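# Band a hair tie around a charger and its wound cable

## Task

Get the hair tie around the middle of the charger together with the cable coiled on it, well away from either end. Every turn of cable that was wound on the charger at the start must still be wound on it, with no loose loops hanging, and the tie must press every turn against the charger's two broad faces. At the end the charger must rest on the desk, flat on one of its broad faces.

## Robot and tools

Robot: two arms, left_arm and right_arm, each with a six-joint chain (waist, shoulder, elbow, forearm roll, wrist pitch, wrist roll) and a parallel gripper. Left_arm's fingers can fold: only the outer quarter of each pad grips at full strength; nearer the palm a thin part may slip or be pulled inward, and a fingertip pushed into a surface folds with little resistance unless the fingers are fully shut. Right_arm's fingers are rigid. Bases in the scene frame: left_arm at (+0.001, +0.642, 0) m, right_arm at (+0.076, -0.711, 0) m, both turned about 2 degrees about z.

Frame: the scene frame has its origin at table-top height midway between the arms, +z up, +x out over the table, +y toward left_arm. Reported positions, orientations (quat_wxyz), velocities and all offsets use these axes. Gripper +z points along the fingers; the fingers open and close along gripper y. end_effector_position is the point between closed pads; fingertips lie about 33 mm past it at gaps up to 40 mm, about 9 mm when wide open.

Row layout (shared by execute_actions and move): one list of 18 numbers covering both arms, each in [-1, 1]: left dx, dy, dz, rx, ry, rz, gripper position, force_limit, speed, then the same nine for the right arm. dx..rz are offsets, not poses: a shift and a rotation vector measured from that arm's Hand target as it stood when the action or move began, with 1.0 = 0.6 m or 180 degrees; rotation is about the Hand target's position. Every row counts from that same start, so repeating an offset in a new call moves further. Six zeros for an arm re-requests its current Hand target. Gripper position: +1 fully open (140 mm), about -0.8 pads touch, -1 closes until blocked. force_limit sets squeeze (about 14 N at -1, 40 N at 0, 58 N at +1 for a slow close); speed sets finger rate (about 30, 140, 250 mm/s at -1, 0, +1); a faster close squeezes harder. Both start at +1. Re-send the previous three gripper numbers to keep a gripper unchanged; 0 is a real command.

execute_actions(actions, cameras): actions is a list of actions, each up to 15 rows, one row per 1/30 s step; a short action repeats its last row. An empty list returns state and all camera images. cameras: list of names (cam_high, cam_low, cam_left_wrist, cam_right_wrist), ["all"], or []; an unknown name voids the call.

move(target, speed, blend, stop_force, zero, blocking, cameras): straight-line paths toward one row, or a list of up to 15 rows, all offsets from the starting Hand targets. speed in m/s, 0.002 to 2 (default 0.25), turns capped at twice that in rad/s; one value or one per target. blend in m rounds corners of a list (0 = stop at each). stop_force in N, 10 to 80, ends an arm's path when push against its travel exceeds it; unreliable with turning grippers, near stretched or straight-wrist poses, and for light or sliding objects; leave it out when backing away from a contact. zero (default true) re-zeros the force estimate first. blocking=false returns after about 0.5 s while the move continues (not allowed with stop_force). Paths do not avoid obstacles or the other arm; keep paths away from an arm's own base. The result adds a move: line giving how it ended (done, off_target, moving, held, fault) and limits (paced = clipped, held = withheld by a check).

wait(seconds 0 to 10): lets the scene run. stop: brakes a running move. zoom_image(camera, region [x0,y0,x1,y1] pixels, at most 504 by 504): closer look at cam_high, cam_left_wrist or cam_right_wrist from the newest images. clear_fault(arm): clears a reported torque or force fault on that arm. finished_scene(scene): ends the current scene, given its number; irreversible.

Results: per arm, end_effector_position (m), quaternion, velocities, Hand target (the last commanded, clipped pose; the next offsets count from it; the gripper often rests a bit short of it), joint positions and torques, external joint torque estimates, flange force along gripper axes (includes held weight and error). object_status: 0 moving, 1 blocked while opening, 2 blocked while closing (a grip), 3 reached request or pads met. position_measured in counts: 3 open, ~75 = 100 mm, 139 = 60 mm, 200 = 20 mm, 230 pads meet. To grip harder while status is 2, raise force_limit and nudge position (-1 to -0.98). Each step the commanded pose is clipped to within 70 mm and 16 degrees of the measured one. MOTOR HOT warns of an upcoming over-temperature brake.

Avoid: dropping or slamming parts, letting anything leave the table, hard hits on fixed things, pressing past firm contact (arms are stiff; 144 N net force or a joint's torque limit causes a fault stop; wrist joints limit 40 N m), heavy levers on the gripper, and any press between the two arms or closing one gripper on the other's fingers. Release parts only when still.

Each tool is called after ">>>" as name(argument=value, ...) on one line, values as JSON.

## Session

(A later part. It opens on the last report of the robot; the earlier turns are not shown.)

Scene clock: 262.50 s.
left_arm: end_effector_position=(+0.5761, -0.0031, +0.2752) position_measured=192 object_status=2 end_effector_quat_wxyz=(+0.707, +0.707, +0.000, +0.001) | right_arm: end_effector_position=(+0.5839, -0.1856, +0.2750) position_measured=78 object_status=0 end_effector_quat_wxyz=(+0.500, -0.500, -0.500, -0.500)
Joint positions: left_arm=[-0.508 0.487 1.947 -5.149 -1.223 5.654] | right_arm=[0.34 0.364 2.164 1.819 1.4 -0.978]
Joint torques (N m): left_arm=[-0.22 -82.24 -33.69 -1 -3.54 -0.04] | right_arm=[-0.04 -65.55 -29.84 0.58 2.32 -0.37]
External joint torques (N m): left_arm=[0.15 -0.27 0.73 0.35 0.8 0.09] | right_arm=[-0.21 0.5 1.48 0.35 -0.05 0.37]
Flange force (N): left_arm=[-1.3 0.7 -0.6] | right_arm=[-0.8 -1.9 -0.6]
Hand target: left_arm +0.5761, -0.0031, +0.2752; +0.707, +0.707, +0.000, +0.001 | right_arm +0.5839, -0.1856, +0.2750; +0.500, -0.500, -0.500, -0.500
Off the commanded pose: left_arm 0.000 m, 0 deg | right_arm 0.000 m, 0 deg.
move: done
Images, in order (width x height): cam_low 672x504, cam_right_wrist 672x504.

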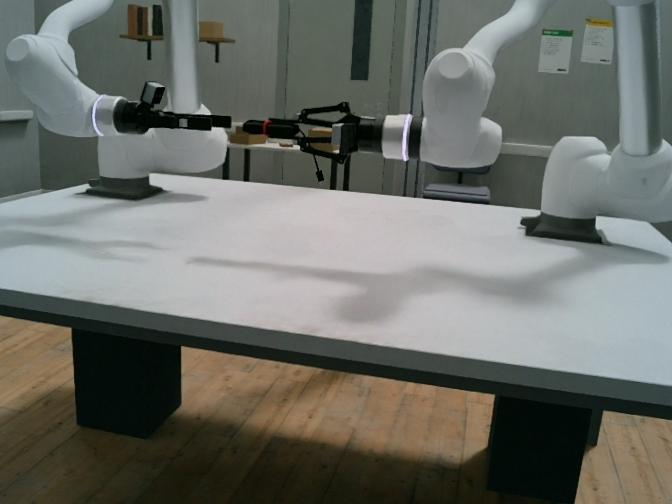

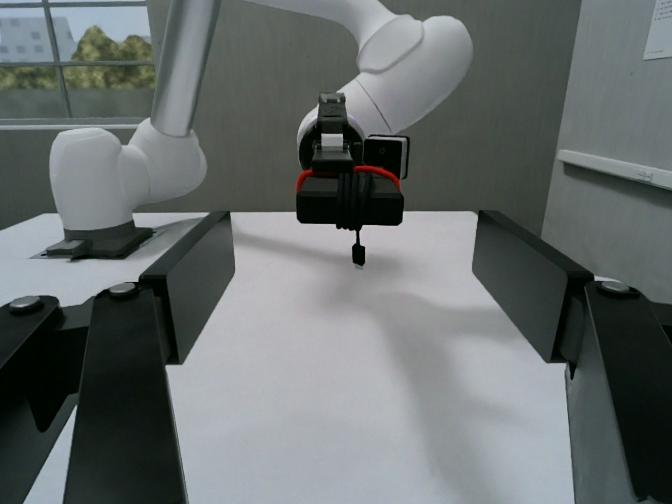

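>>> move(target=[[0,0,0,0,0,0,-1,1,0.3,0,-0.1,0.15,-0.15,0,0,0.4,0,-1],[0,0,0,0,0,0,-1,1,0.3,0,0.05,0.4,-0.5,0,0,0.4,0,-1],[0,0,0,0,0,0,-1,1,0.3,0,0.1727,0.2,-0.5,0,0,0.4,0,-1]], speed=0.3, blend=[0.04,0.04,0], cameras=["cam_low","cam_right_wrist","cam_high"])

>>> zoom_image(camera="cam_low", region=[210, 60, 330, 180])

>>> zoom_image(camera="cam_high", region=[280, 215, 380, 290])

Scene clock: 268.03 s.
left_arm: end_effector_position=(+0.5761, -0.0031, +0.2752) position_measured=192 object_status=2 end_effector_quat_wxyz=(+0.707, +0.707, +0.000, +0.001) | right_arm: end_effector_position=(+0.5839, -0.0821, +0.3950) position_measured=78 object_status=3 end_effector_quat_wxyz=(+0.000, +0.707, +0.707, +0.000)
Joint positions: left_arm=[-0.508 0.487 1.947 -5.149 -1.223 5.654] | right_arm=[0.889 0.413 1.145 0 1.583 0.849]
Joint torques (N m): left_arm=[-0.53 -82.07 -33.79 -1.08 -3.55 -0.02] | right_arm=[0.14 -84.84 -44.11 3.97 0.03 -0.36]
External joint torques (N m): left_arm=[0.75 -0.34 1.04 0.42 0.82 0.07] | right_arm=[-0.12 1.4 2.19 0.36 -0.07 0.36]
Flange force (N): left_arm=[-1.4 0.8 -1.8] | right_arm=[-2.3 -2.2 4.1]
Hand target: left_arm +0.5761, -0.0031, +0.2752; +0.707, +0.707, +0.000, +0.001 | right_arm +0.5839, -0.0820, +0.3950; +0.000, +0.707, +0.707, +0.000
Off the commanded pose: left_arm 0.000 m, 0 deg | right_arm 0.000 m, 0 deg.
move: done
Images, in order (width x height): cam_high 672x504, cam_low 672x504, cam_right_wrist 672x504.

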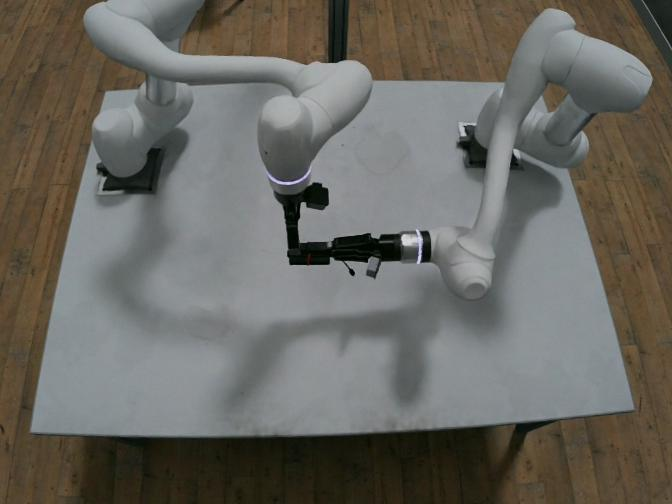

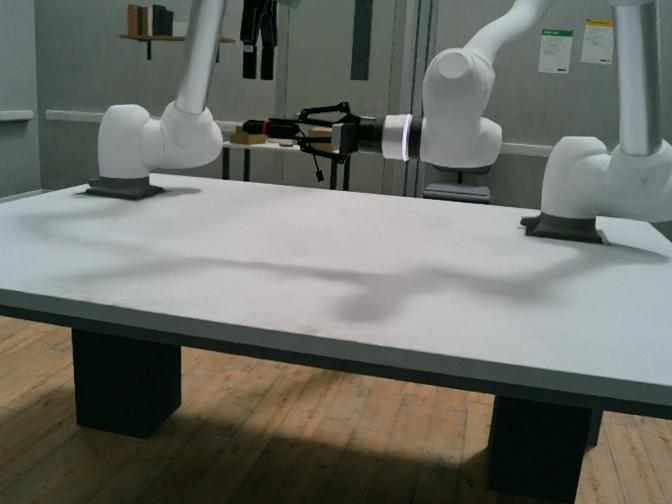

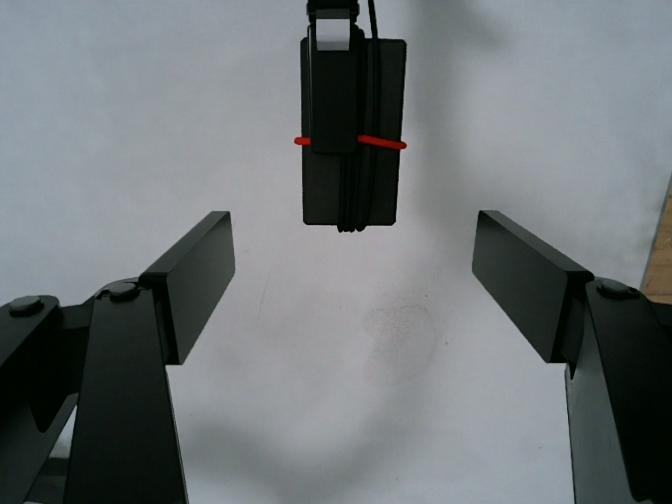

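Scaled by 4.200 from the camera's 672x504 image, which has a finer 960x720 frame.

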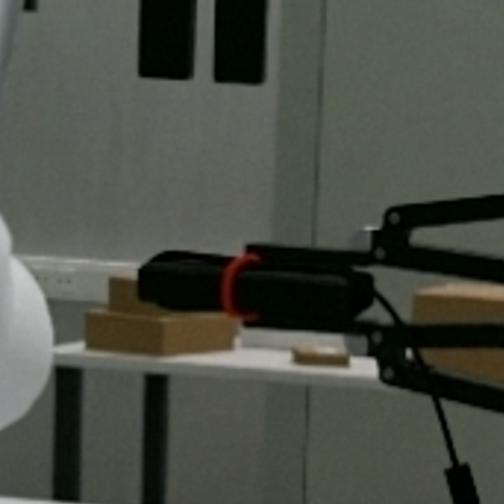

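Scaled by 5.040 from the camera's 672x504 image, which has a finer 960x720 frame.

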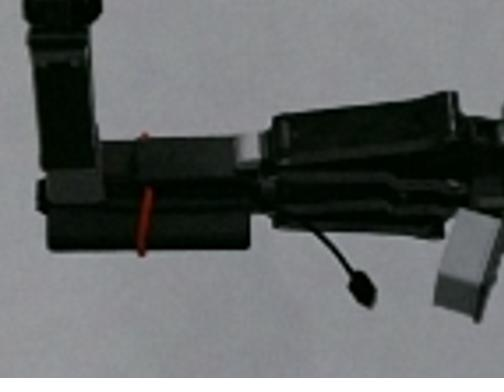

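>>> move(target=[0,0,0,0,0,0,-1,1,0.3,0,-0.0067,-0.1675,0,0,0,0.4,0,-1], speed=0.1, cameras=["cam_low","cam_right_wrist"])

>>> zoom_image(camera="cam_low", region=[210, 80, 330, 170])

Scene clock: 271.30 s.
left_arm: end_effector_position=(+0.5761, -0.0031, +0.2752) position_measured=192 object_status=2 end_effector_quat_wxyz=(+0.707, +0.707, +0.000, +0.001) | right_arm: end_effector_position=(+0.5839, -0.0860, +0.2944) position_measured=78 object_status=3 end_effector_quat_wxyz=(+0.000, +0.707, +0.707, +0.000)
Joint positions: left_arm=[-0.508 0.487 1.947 -5.149 -1.223 5.654] | right_arm=[0.885 0.421 1.314 0 1.406 0.846]
Joint torques (N m): left_arm=[-0.3 -82.2 -33.81 -1.02 -3.52 -0.02] | right_arm=[0.35 -84.13 -44.03 3.95 0.02 -0.26]
External joint torques (N m): left_arm=[0.37 -0.56 1 0.37 0.79 0.07] | right_arm=[-0.42 0.54 2.65 0.32 -0.07 0.26]
Flange force (N): left_arm=[-1.9 1.0 -1.4] | right_arm=[-4.4 -3.3 4.0]
Hand target: left_arm +0.5761, -0.0031, +0.2752; +0.707, +0.707, +0.000, +0.001 | right_arm +0.5839, -0.0860, +0.2945; +0.000, +0.707, +0.707, +0.000
Off the commanded pose: left_arm 0.000 m, 0 deg | right_arm 0.000 m, 0 deg.
move: done
Images, in order (width x height): cam_low 672x504, cam_right_wrist 672x504.

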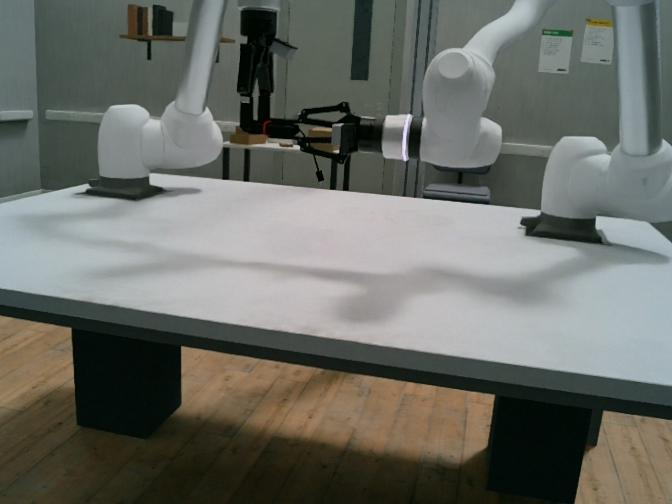

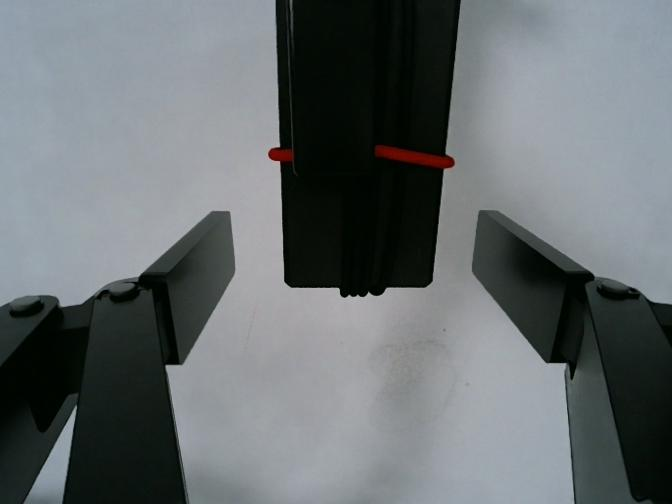

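Scaled by 4.200 from the camera's 672x504 image, which has a finer 960x720 frame.

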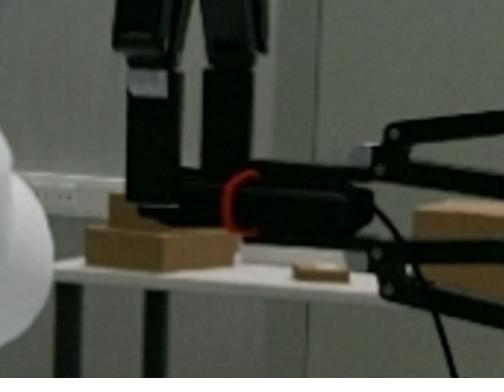

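>>> move(target=[0,0,0,0,0,0,-1,1,0.3,0,0,0,0,0,0,-1,0,-1])

>>> wait(seconds=1, cameras=["cam_low","cam_right_wrist"])

>>> zoom_image(camera="cam_low", region=[210, 80, 330, 170])

Scene clock: 274.17 s.
left_arm: end_effector_position=(+0.5761, -0.0031, +0.2752) position_measured=192 object_status=2 end_effector_quat_wxyz=(+0.707, +0.707, +0.000, +0.001) | right_arm: end_effector_position=(+0.5839, -0.0860, +0.2945) position_measured=143 object_status=0 end_effector_quat_wxyz=(+0.000, +0.707, +0.707, +0.000)
Joint positions: left_arm=[-0.508 0.487 1.947 -5.149 -1.223 5.654] | right_arm=[0.885 0.421 1.314 0 1.406 0.846]
Joint torques (N m): left_arm=[3.17 -84 -40.06 -4.56 -2.76 0.04] | right_arm=[8.9 -81.9 -40.27 7.53 0.86 -0.68]
External joint torques (N m): left_arm=[-3.28 1.26 7.06 3.92 0.01 0.01] | right_arm=[-9.37 -1.64 -1.1 -3.28 -0.9 0.68]
Flange force (N): left_arm=[-10.3 -2.2 -5.7] | right_arm=[-7.7 7.6 -0.5]
Hand target: left_arm +0.5761, -0.0031, +0.2752; +0.707, +0.707, +0.000, +0.001 | right_arm +0.5839, -0.0860, +0.2945; +0.000, +0.707, +0.707, +0.000
Off the commanded pose: left_arm 0.000 m, 0 deg | right_arm 0.000 m, 0 deg.
move: done

Scene clock: 275.17 s.
left_arm: end_effector_position=(+0.5761, -0.0031, +0.2752) position_measured=192 object_status=2 end_effector_quat_wxyz=(+0.707, +0.707, +0.000, +0.001) | right_arm: end_effector_position=(+0.5839, -0.0860, +0.2945) position_measured=143 object_status=2 end_effector_quat_wxyz=(+0.000, +0.707, +0.707, +0.000)
Joint positions: left_arm=[-0.508 0.487 1.947 -5.149 -1.223 5.654] | right_arm=[0.885 0.421 1.314 0 1.406 0.846]
Joint torques (N m): left_arm=[3.04 -84.19 -40.11 -4.52 -2.72 0.06] | right_arm=[9.4 -81.48 -40.38 7.56 0.78 -0.67]
External joint torques (N m): left_arm=[-3.14 1.9 7.43 3.89 -0.01 -0.01] | right_arm=[-9.31 -2.1 -0.96 -3.28 -0.82 0.67]
Flange force (N): left_arm=[-10.2 -3.2 -5.9] | right_arm=[-8.5 6.9 -0.5]
Hand target: left_arm +0.5761, -0.0031, +0.2752; +0.707, +0.707, +0.000, +0.001 | right_arm +0.5839, -0.0860, +0.2945; +0.000, +0.707, +0.707, +0.000
Tool commands: left_gripper/position=-1.0 left_gripper/force_limit=+1.0 left_gripper/speed=+0.3 right_gripper/position=-1.0 right_gripper/force_limit=+0.0 right_gripper/speed=-1.0
Off the commanded pose: left_arm 0.000 m, 0 deg | right_arm 0.000 m, 0 deg.
wait: 1.00 s; at rest by 0.17 s
Images, in order (width x height): cam_low 672x504, cam_right_wrist 672x504.

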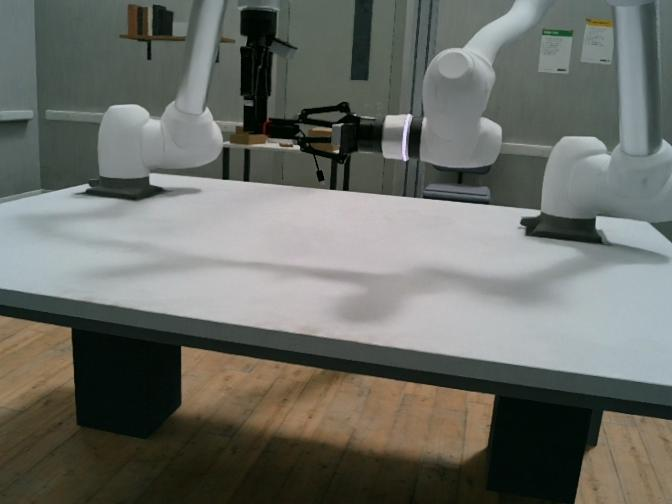

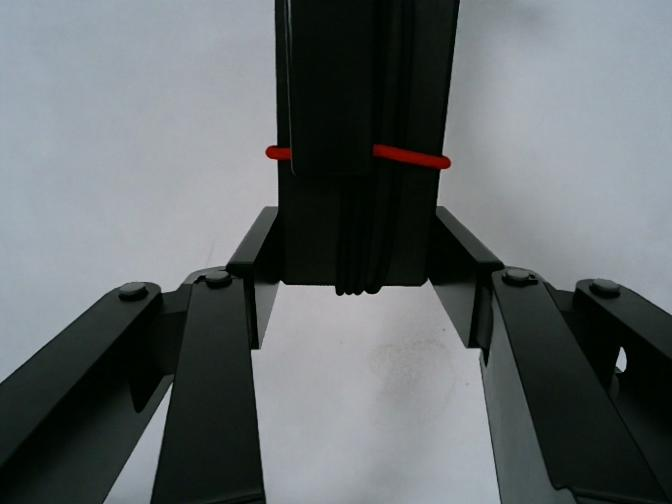

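Scaled by 4.200 from the camera's 672x504 image, which has a finer 960x720 frame.

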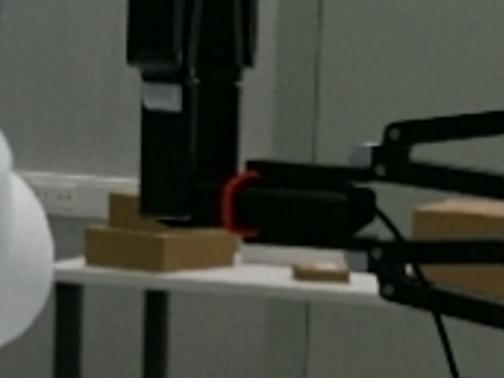

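>>> move(target=[[0,0,0,0,0,0,0.1,0,-1,0,0,0,0,0,0,-1,0,-1],[0,0.2167,0,0,0,0,0.1,0,-1,0,0,0,0,0,0,-1,0,-1]], speed=0.08, cameras=["cam_low","cam_right_wrist","cam_left_wrist","cam_high"])

>>> zoom_image(camera="cam_low", region=[210, 80, 330, 170])

>>> zoom_image(camera="cam_high", region=[280, 215, 380, 290])

Scene clock: 280.33 s.
left_arm: end_effector_position=(+0.5761, +0.1269, +0.2752) position_measured=117 object_status=3 end_effector_quat_wxyz=(+0.707, +0.707, +0.000, +0.001) | right_arm: end_effector_position=(+0.5839, -0.0860, +0.2945) position_measured=143 object_status=2 end_effector_quat_wxyz=(+0.000, +0.707, +0.707, +0.000)
Joint positions: left_arm=[-0.322 0.43 2.049 -5.004 -1.349 5.654] | right_arm=[0.885 0.421 1.314 0 1.406 0.846]
Joint torques (N m): left_arm=[-0.41 -71.9 -30.52 -0.91 -2.67 -0.07] | right_arm=[0.08 -87.13 -45.51 4 -0.02 -0.3]
External joint torques (N m): left_arm=[0.34 -3.19 -0.35 -0.22 -0.04 0.12] | right_arm=[-0.11 3.56 4.15 0.27 -0.03 0.3]
Flange force (N): left_arm=[-2.8 4.4 -1.2] | right_arm=[-3.1 -2.8 6.9]
Hand target: left_arm +0.5761, +0.1269, +0.2752; +0.707, +0.707, +0.000, +0.001 | right_arm +0.5839, -0.0860, +0.2945; +0.000, +0.707, +0.707, +0.000
Off the commanded pose: left_arm 0.000 m, 0 deg | right_arm 0.000 m, 0 deg.
move: done

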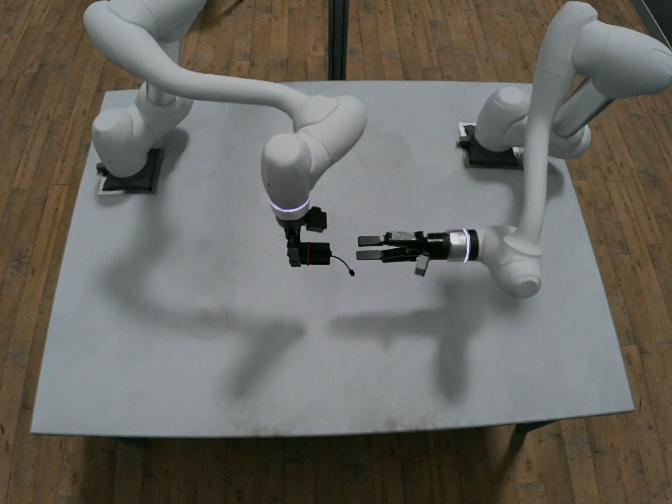

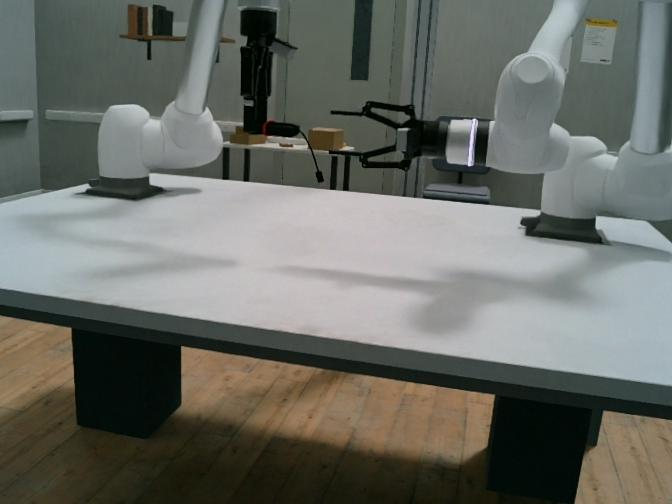

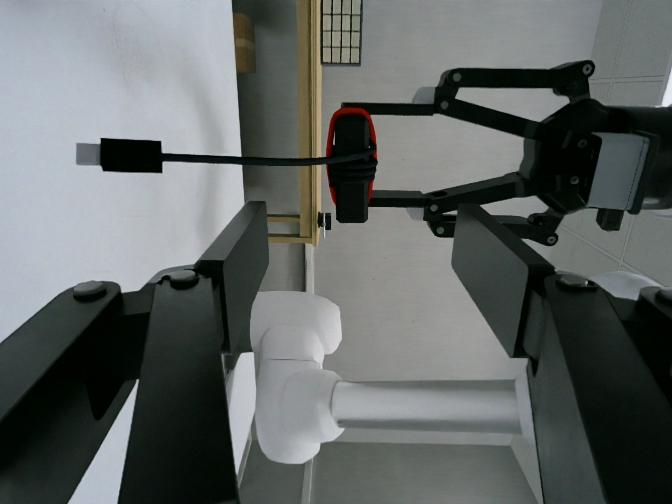

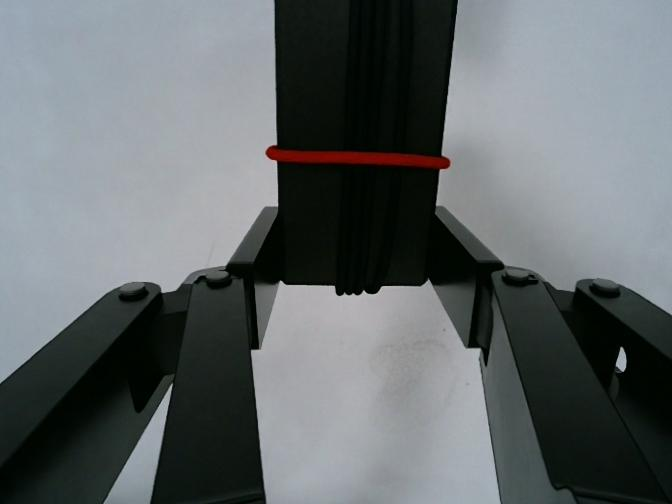

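Scaled by 4.200 from the camera's 672x504 image, which has a finer 960x720 frame.

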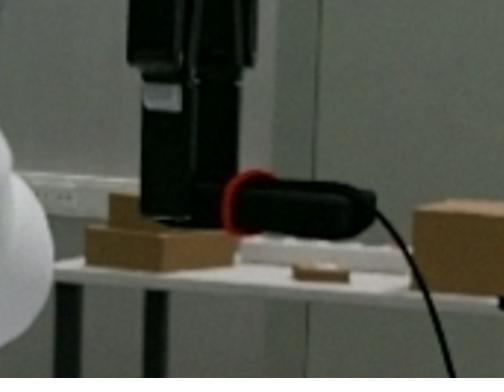

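Scaled by 5.040 from the camera's 672x504 image, which has a finer 960x720 frame.

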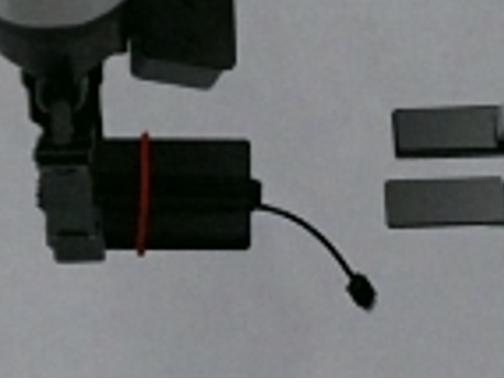

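>>> move(target=[0,0.25,0.1,0,0,0,0.1,0,-1,0,0,-0.399,0,0,0,-1,0,-1], speed=0.13)

>>> move(target=[0,0,0,0,0,0,0.1,0,-1,0,0,-0.045,0,0,0,-1,0,-1], speed=0.012, stop_force=10, cameras=["cam_low","cam_right_wrist"])

>>> zoom_image(camera="cam_low", region=[200, 160, 380, 300])

Scene clock: 283.97 s.
left_arm: end_effector_position=(+0.5761, +0.2769, +0.3351) position_measured=117 object_status=3 end_effector_quat_wxyz=(+0.707, +0.707, +0.000, +0.001) | right_arm: end_effector_position=(+0.5839, -0.0860, +0.0551) position_measured=143 object_status=2 end_effector_quat_wxyz=(+0.000, +0.707, +0.707, +0.000)
Joint positions: left_arm=[-0.073 0.314 2.072 -4.797 -1.49 5.531] | right_arm=[0.885 0.557 1.562 0 1.023 0.846]
Joint torques (N m): left_arm=[-0.44 -62.75 -32.51 -1.8 -2.48 -0.07] | right_arm=[0.34 -94.3 -39.27 3.43 -0.11 -0.3]
External joint torques (N m): left_arm=[0.39 -3.35 -0.83 -0.24 0.02 0.12] | right_arm=[-0.53 4 3.51 0.26 0.06 0.3]
Flange force (N): left_arm=[-2.7 4.7 -0.5] | right_arm=[-2.2 -1.4 5.7]
Hand target: left_arm +0.5761, +0.2769, +0.3352; +0.707, +0.707, +0.000, +0.001 | right_arm +0.5839, -0.0860, +0.0551; +0.000, +0.707, +0.707, +0.000
Off the commanded pose: left_arm 0.000 m, 0 deg | right_arm 0.000 m, 0 deg.
move: done

Scene clock: 285.97 s.
left_arm: end_effector_position=(+0.5761, +0.2769, +0.3352) position_measured=117 object_status=3 end_effector_quat_wxyz=(+0.707, +0.707, +0.000, +0.001) | right_arm: end_effector_position=(+0.5840, -0.0860, +0.0382) position_measured=143 object_status=2 end_effector_quat_wxyz=(+0.000, +0.707, +0.707, +0.000)
Joint positions: left_arm=[-0.073 0.314 2.072 -4.797 -1.49 5.531] | right_arm=[0.885 0.571 1.573 0 0.997 0.846]
Joint torques (N m): left_arm=[-0.33 -62.57 -32.37 -1.8 -2.39 -0.05] | right_arm=[0.29 -84.05 -32.53 3.21 0.1 -0.36]
External joint torques (N m): left_arm=[0.21 -3.49 -0.82 -0.22 -0.07 0.1] | right_arm=[-0.45 -6.99 -2.69 0.42 -0.15 0.36]
Flange force (N): left_arm=[-2.9 4.9 -0.3] | right_arm=[-2.7 -2.0 -7.6]
Hand target: left_arm +0.5761, +0.2769, +0.3352; +0.707, +0.707, +0.000, +0.001 | right_arm +0.5840, -0.0860, +0.0382; +0.000, +0.707, +0.707, +0.000 (not the last commanded pose)
Off the commanded pose: left_arm 0.000 m, 0 deg | right_arm 0.010 m, 0 deg.
move: contact (right_arm)
Images, in order (width x height): cam_low 672x504, cam_right_wrist 672x504.

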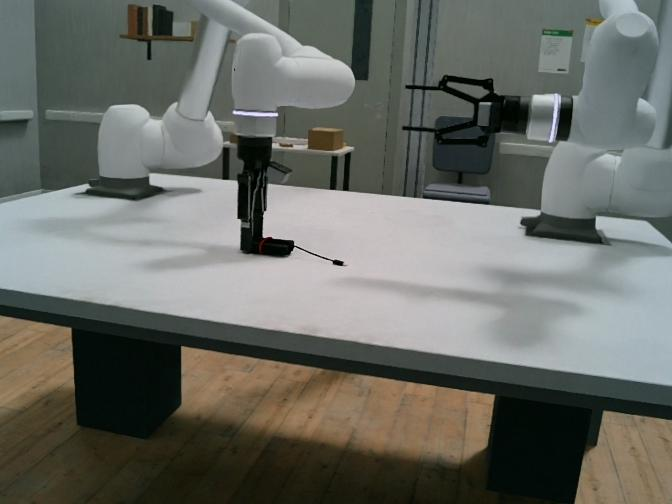

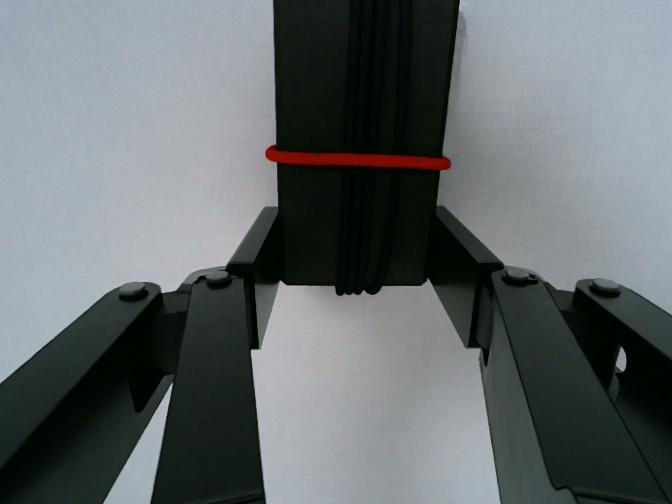

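Scaled by 2.800 from the camera's 672x504 image, which has a finer 960x720 frame.

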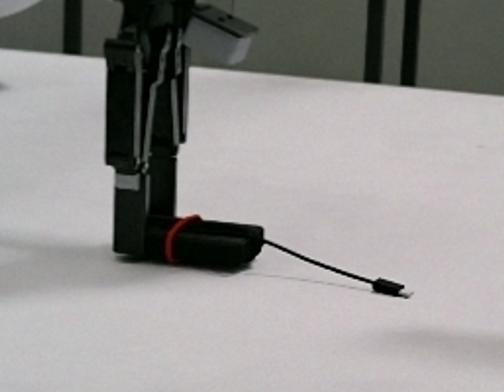

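>>> move(target=[0,0,0,0,0,0,0.1,0,-1,0,0,0,0,0,0,0.4,0,-1], cameras=["cam_low"])

>>> move(target=[0,0,0,0,0,0,0.1,0,-1,0,0,0.3,0,0,0,0.4,0,-1], speed=0.15, cameras=["cam_low","cam_right_wrist"])

>>> zoom_image(camera="cam_low", region=[220, 200, 380, 290])

>>> zoom_image(camera="cam_right_wrist", region=[240, 0, 460, 240])

Scene clock: 289.53 s.
left_arm: end_effector_position=(+0.5761, +0.2769, +0.3352) position_measured=117 object_status=3 end_effector_quat_wxyz=(+0.707, +0.707, +0.000, +0.001) | right_arm: end_effector_position=(+0.5840, -0.0860, +0.0382) position_measured=78 object_status=0 end_effector_quat_wxyz=(+0.000, +0.707, +0.707, +0.000)
Joint positions: left_arm=[-0.073 0.314 2.072 -4.797 -1.49 5.531] | right_arm=[0.885 0.571 1.573 0 0.997 0.846]
Joint torques (N m): left_arm=[-0.14 -62.41 -32.53 -1.83 -2.41 -0.05] | right_arm=[0.25 -92.1 -37.06 3.27 0.07 -0.25]
External joint torques (N m): left_arm=[0.15 -3.56 -0.67 -0.21 -0.05 0.1] | right_arm=[-0.26 1.13 1.87 0.36 -0.12 0.25]
Flange force (N): left_arm=[-3.3 4.9 -0.2] | right_arm=[-2.3 -1.8 2.4]
Hand target: left_arm +0.5761, +0.2769, +0.3352; +0.707, +0.707, +0.000, +0.001 | right_arm +0.5840, -0.0860, +0.0382; +0.000, +0.707, +0.707, +0.000
Off the commanded pose: left_arm 0.000 m, 0 deg | right_arm 0.000 m, 0 deg.
move: done
Images, in order (width x height): cam_low 672x504.

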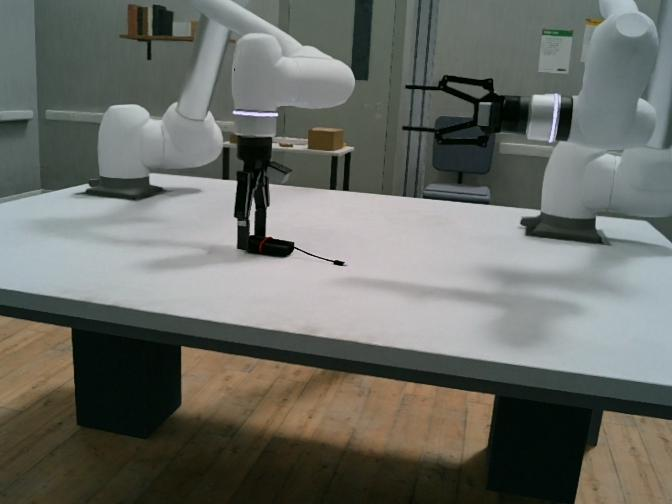

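Scene clock: 291.07 s.
left_arm: end_effector_position=(+0.5761, +0.2769, +0.3352) position_measured=117 object_status=3 end_effector_quat_wxyz=(+0.707, +0.707, +0.000, +0.001) | right_arm: end_effector_position=(+0.5839, -0.0860, +0.2183) position_measured=78 object_status=3 end_effector_quat_wxyz=(+0.000, +0.707, +0.707, +0.000)
Joint positions: left_arm=[-0.073 0.314 2.072 -4.797 -1.49 5.531] | right_arm=[0.885 0.449 1.412 0 1.28 0.846]
Joint torques (N m): left_arm=[-0.14 -62.75 -32.47 -1.81 -2.39 -0.04] | right_arm=[-0.15 -86.04 -42.38 3.89 0 -0.3]
External joint torques (N m): left_arm=[0.12 -3.37 -0.83 -0.23 -0.07 0.08] | right_arm=[0.17 1.08 2.24 0.25 -0.05 0.3]
Flange force (N): left_arm=[-2.7 4.8 -0.2] | right_arm=[-2.4 -2.7 3.2]
Hand target: left_arm +0.5761, +0.2769, +0.3352; +0.707, +0.707, +0.000, +0.001 | right_arm +0.5840, -0.0860, +0.2182; +0.000, +0.707, +0.707, +0.000
Off the commanded pose: left_arm 0.000 m, 0 deg | right_arm 0.000 m, 0 deg.
move: done
Images, in order (width x height): cam_low 672x504, cam_right_wrist 672x504.

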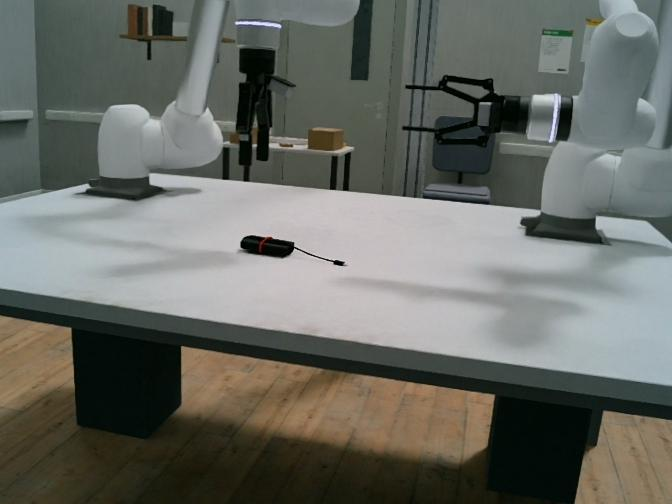

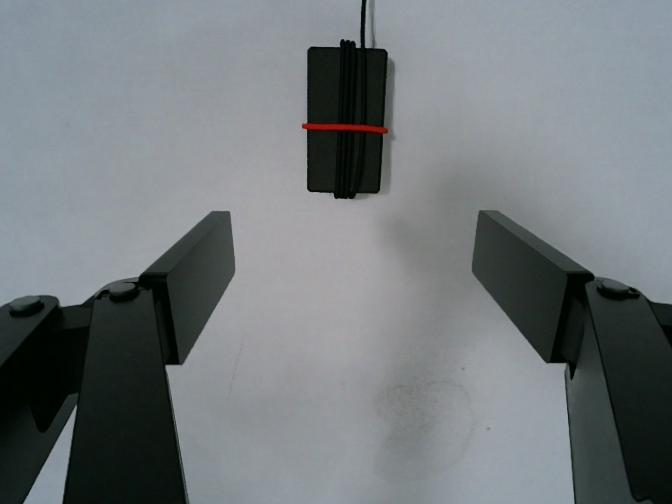

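Scaled by 3.150 from the camera's 672x504 image, which has a finer 960x720 frame.

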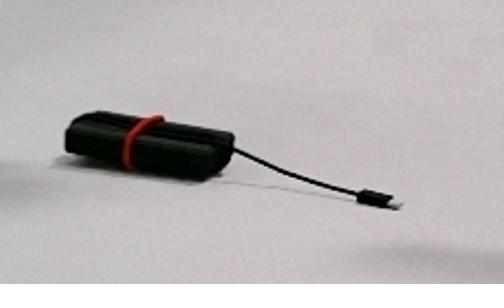

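Scaled by 2.100 from the camera's 672x504 image, which has a finer 960x720 frame.

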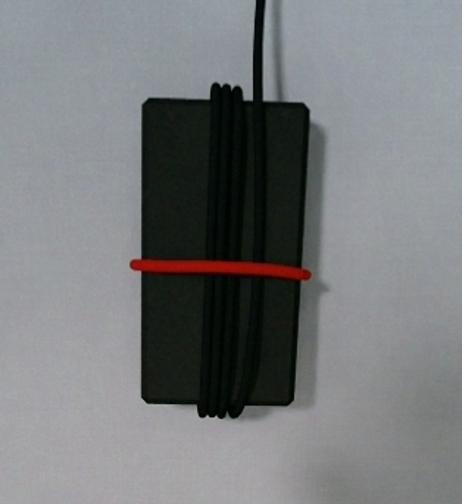

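>>> finished_scene(scene=2)

The scene is finished: the task was done.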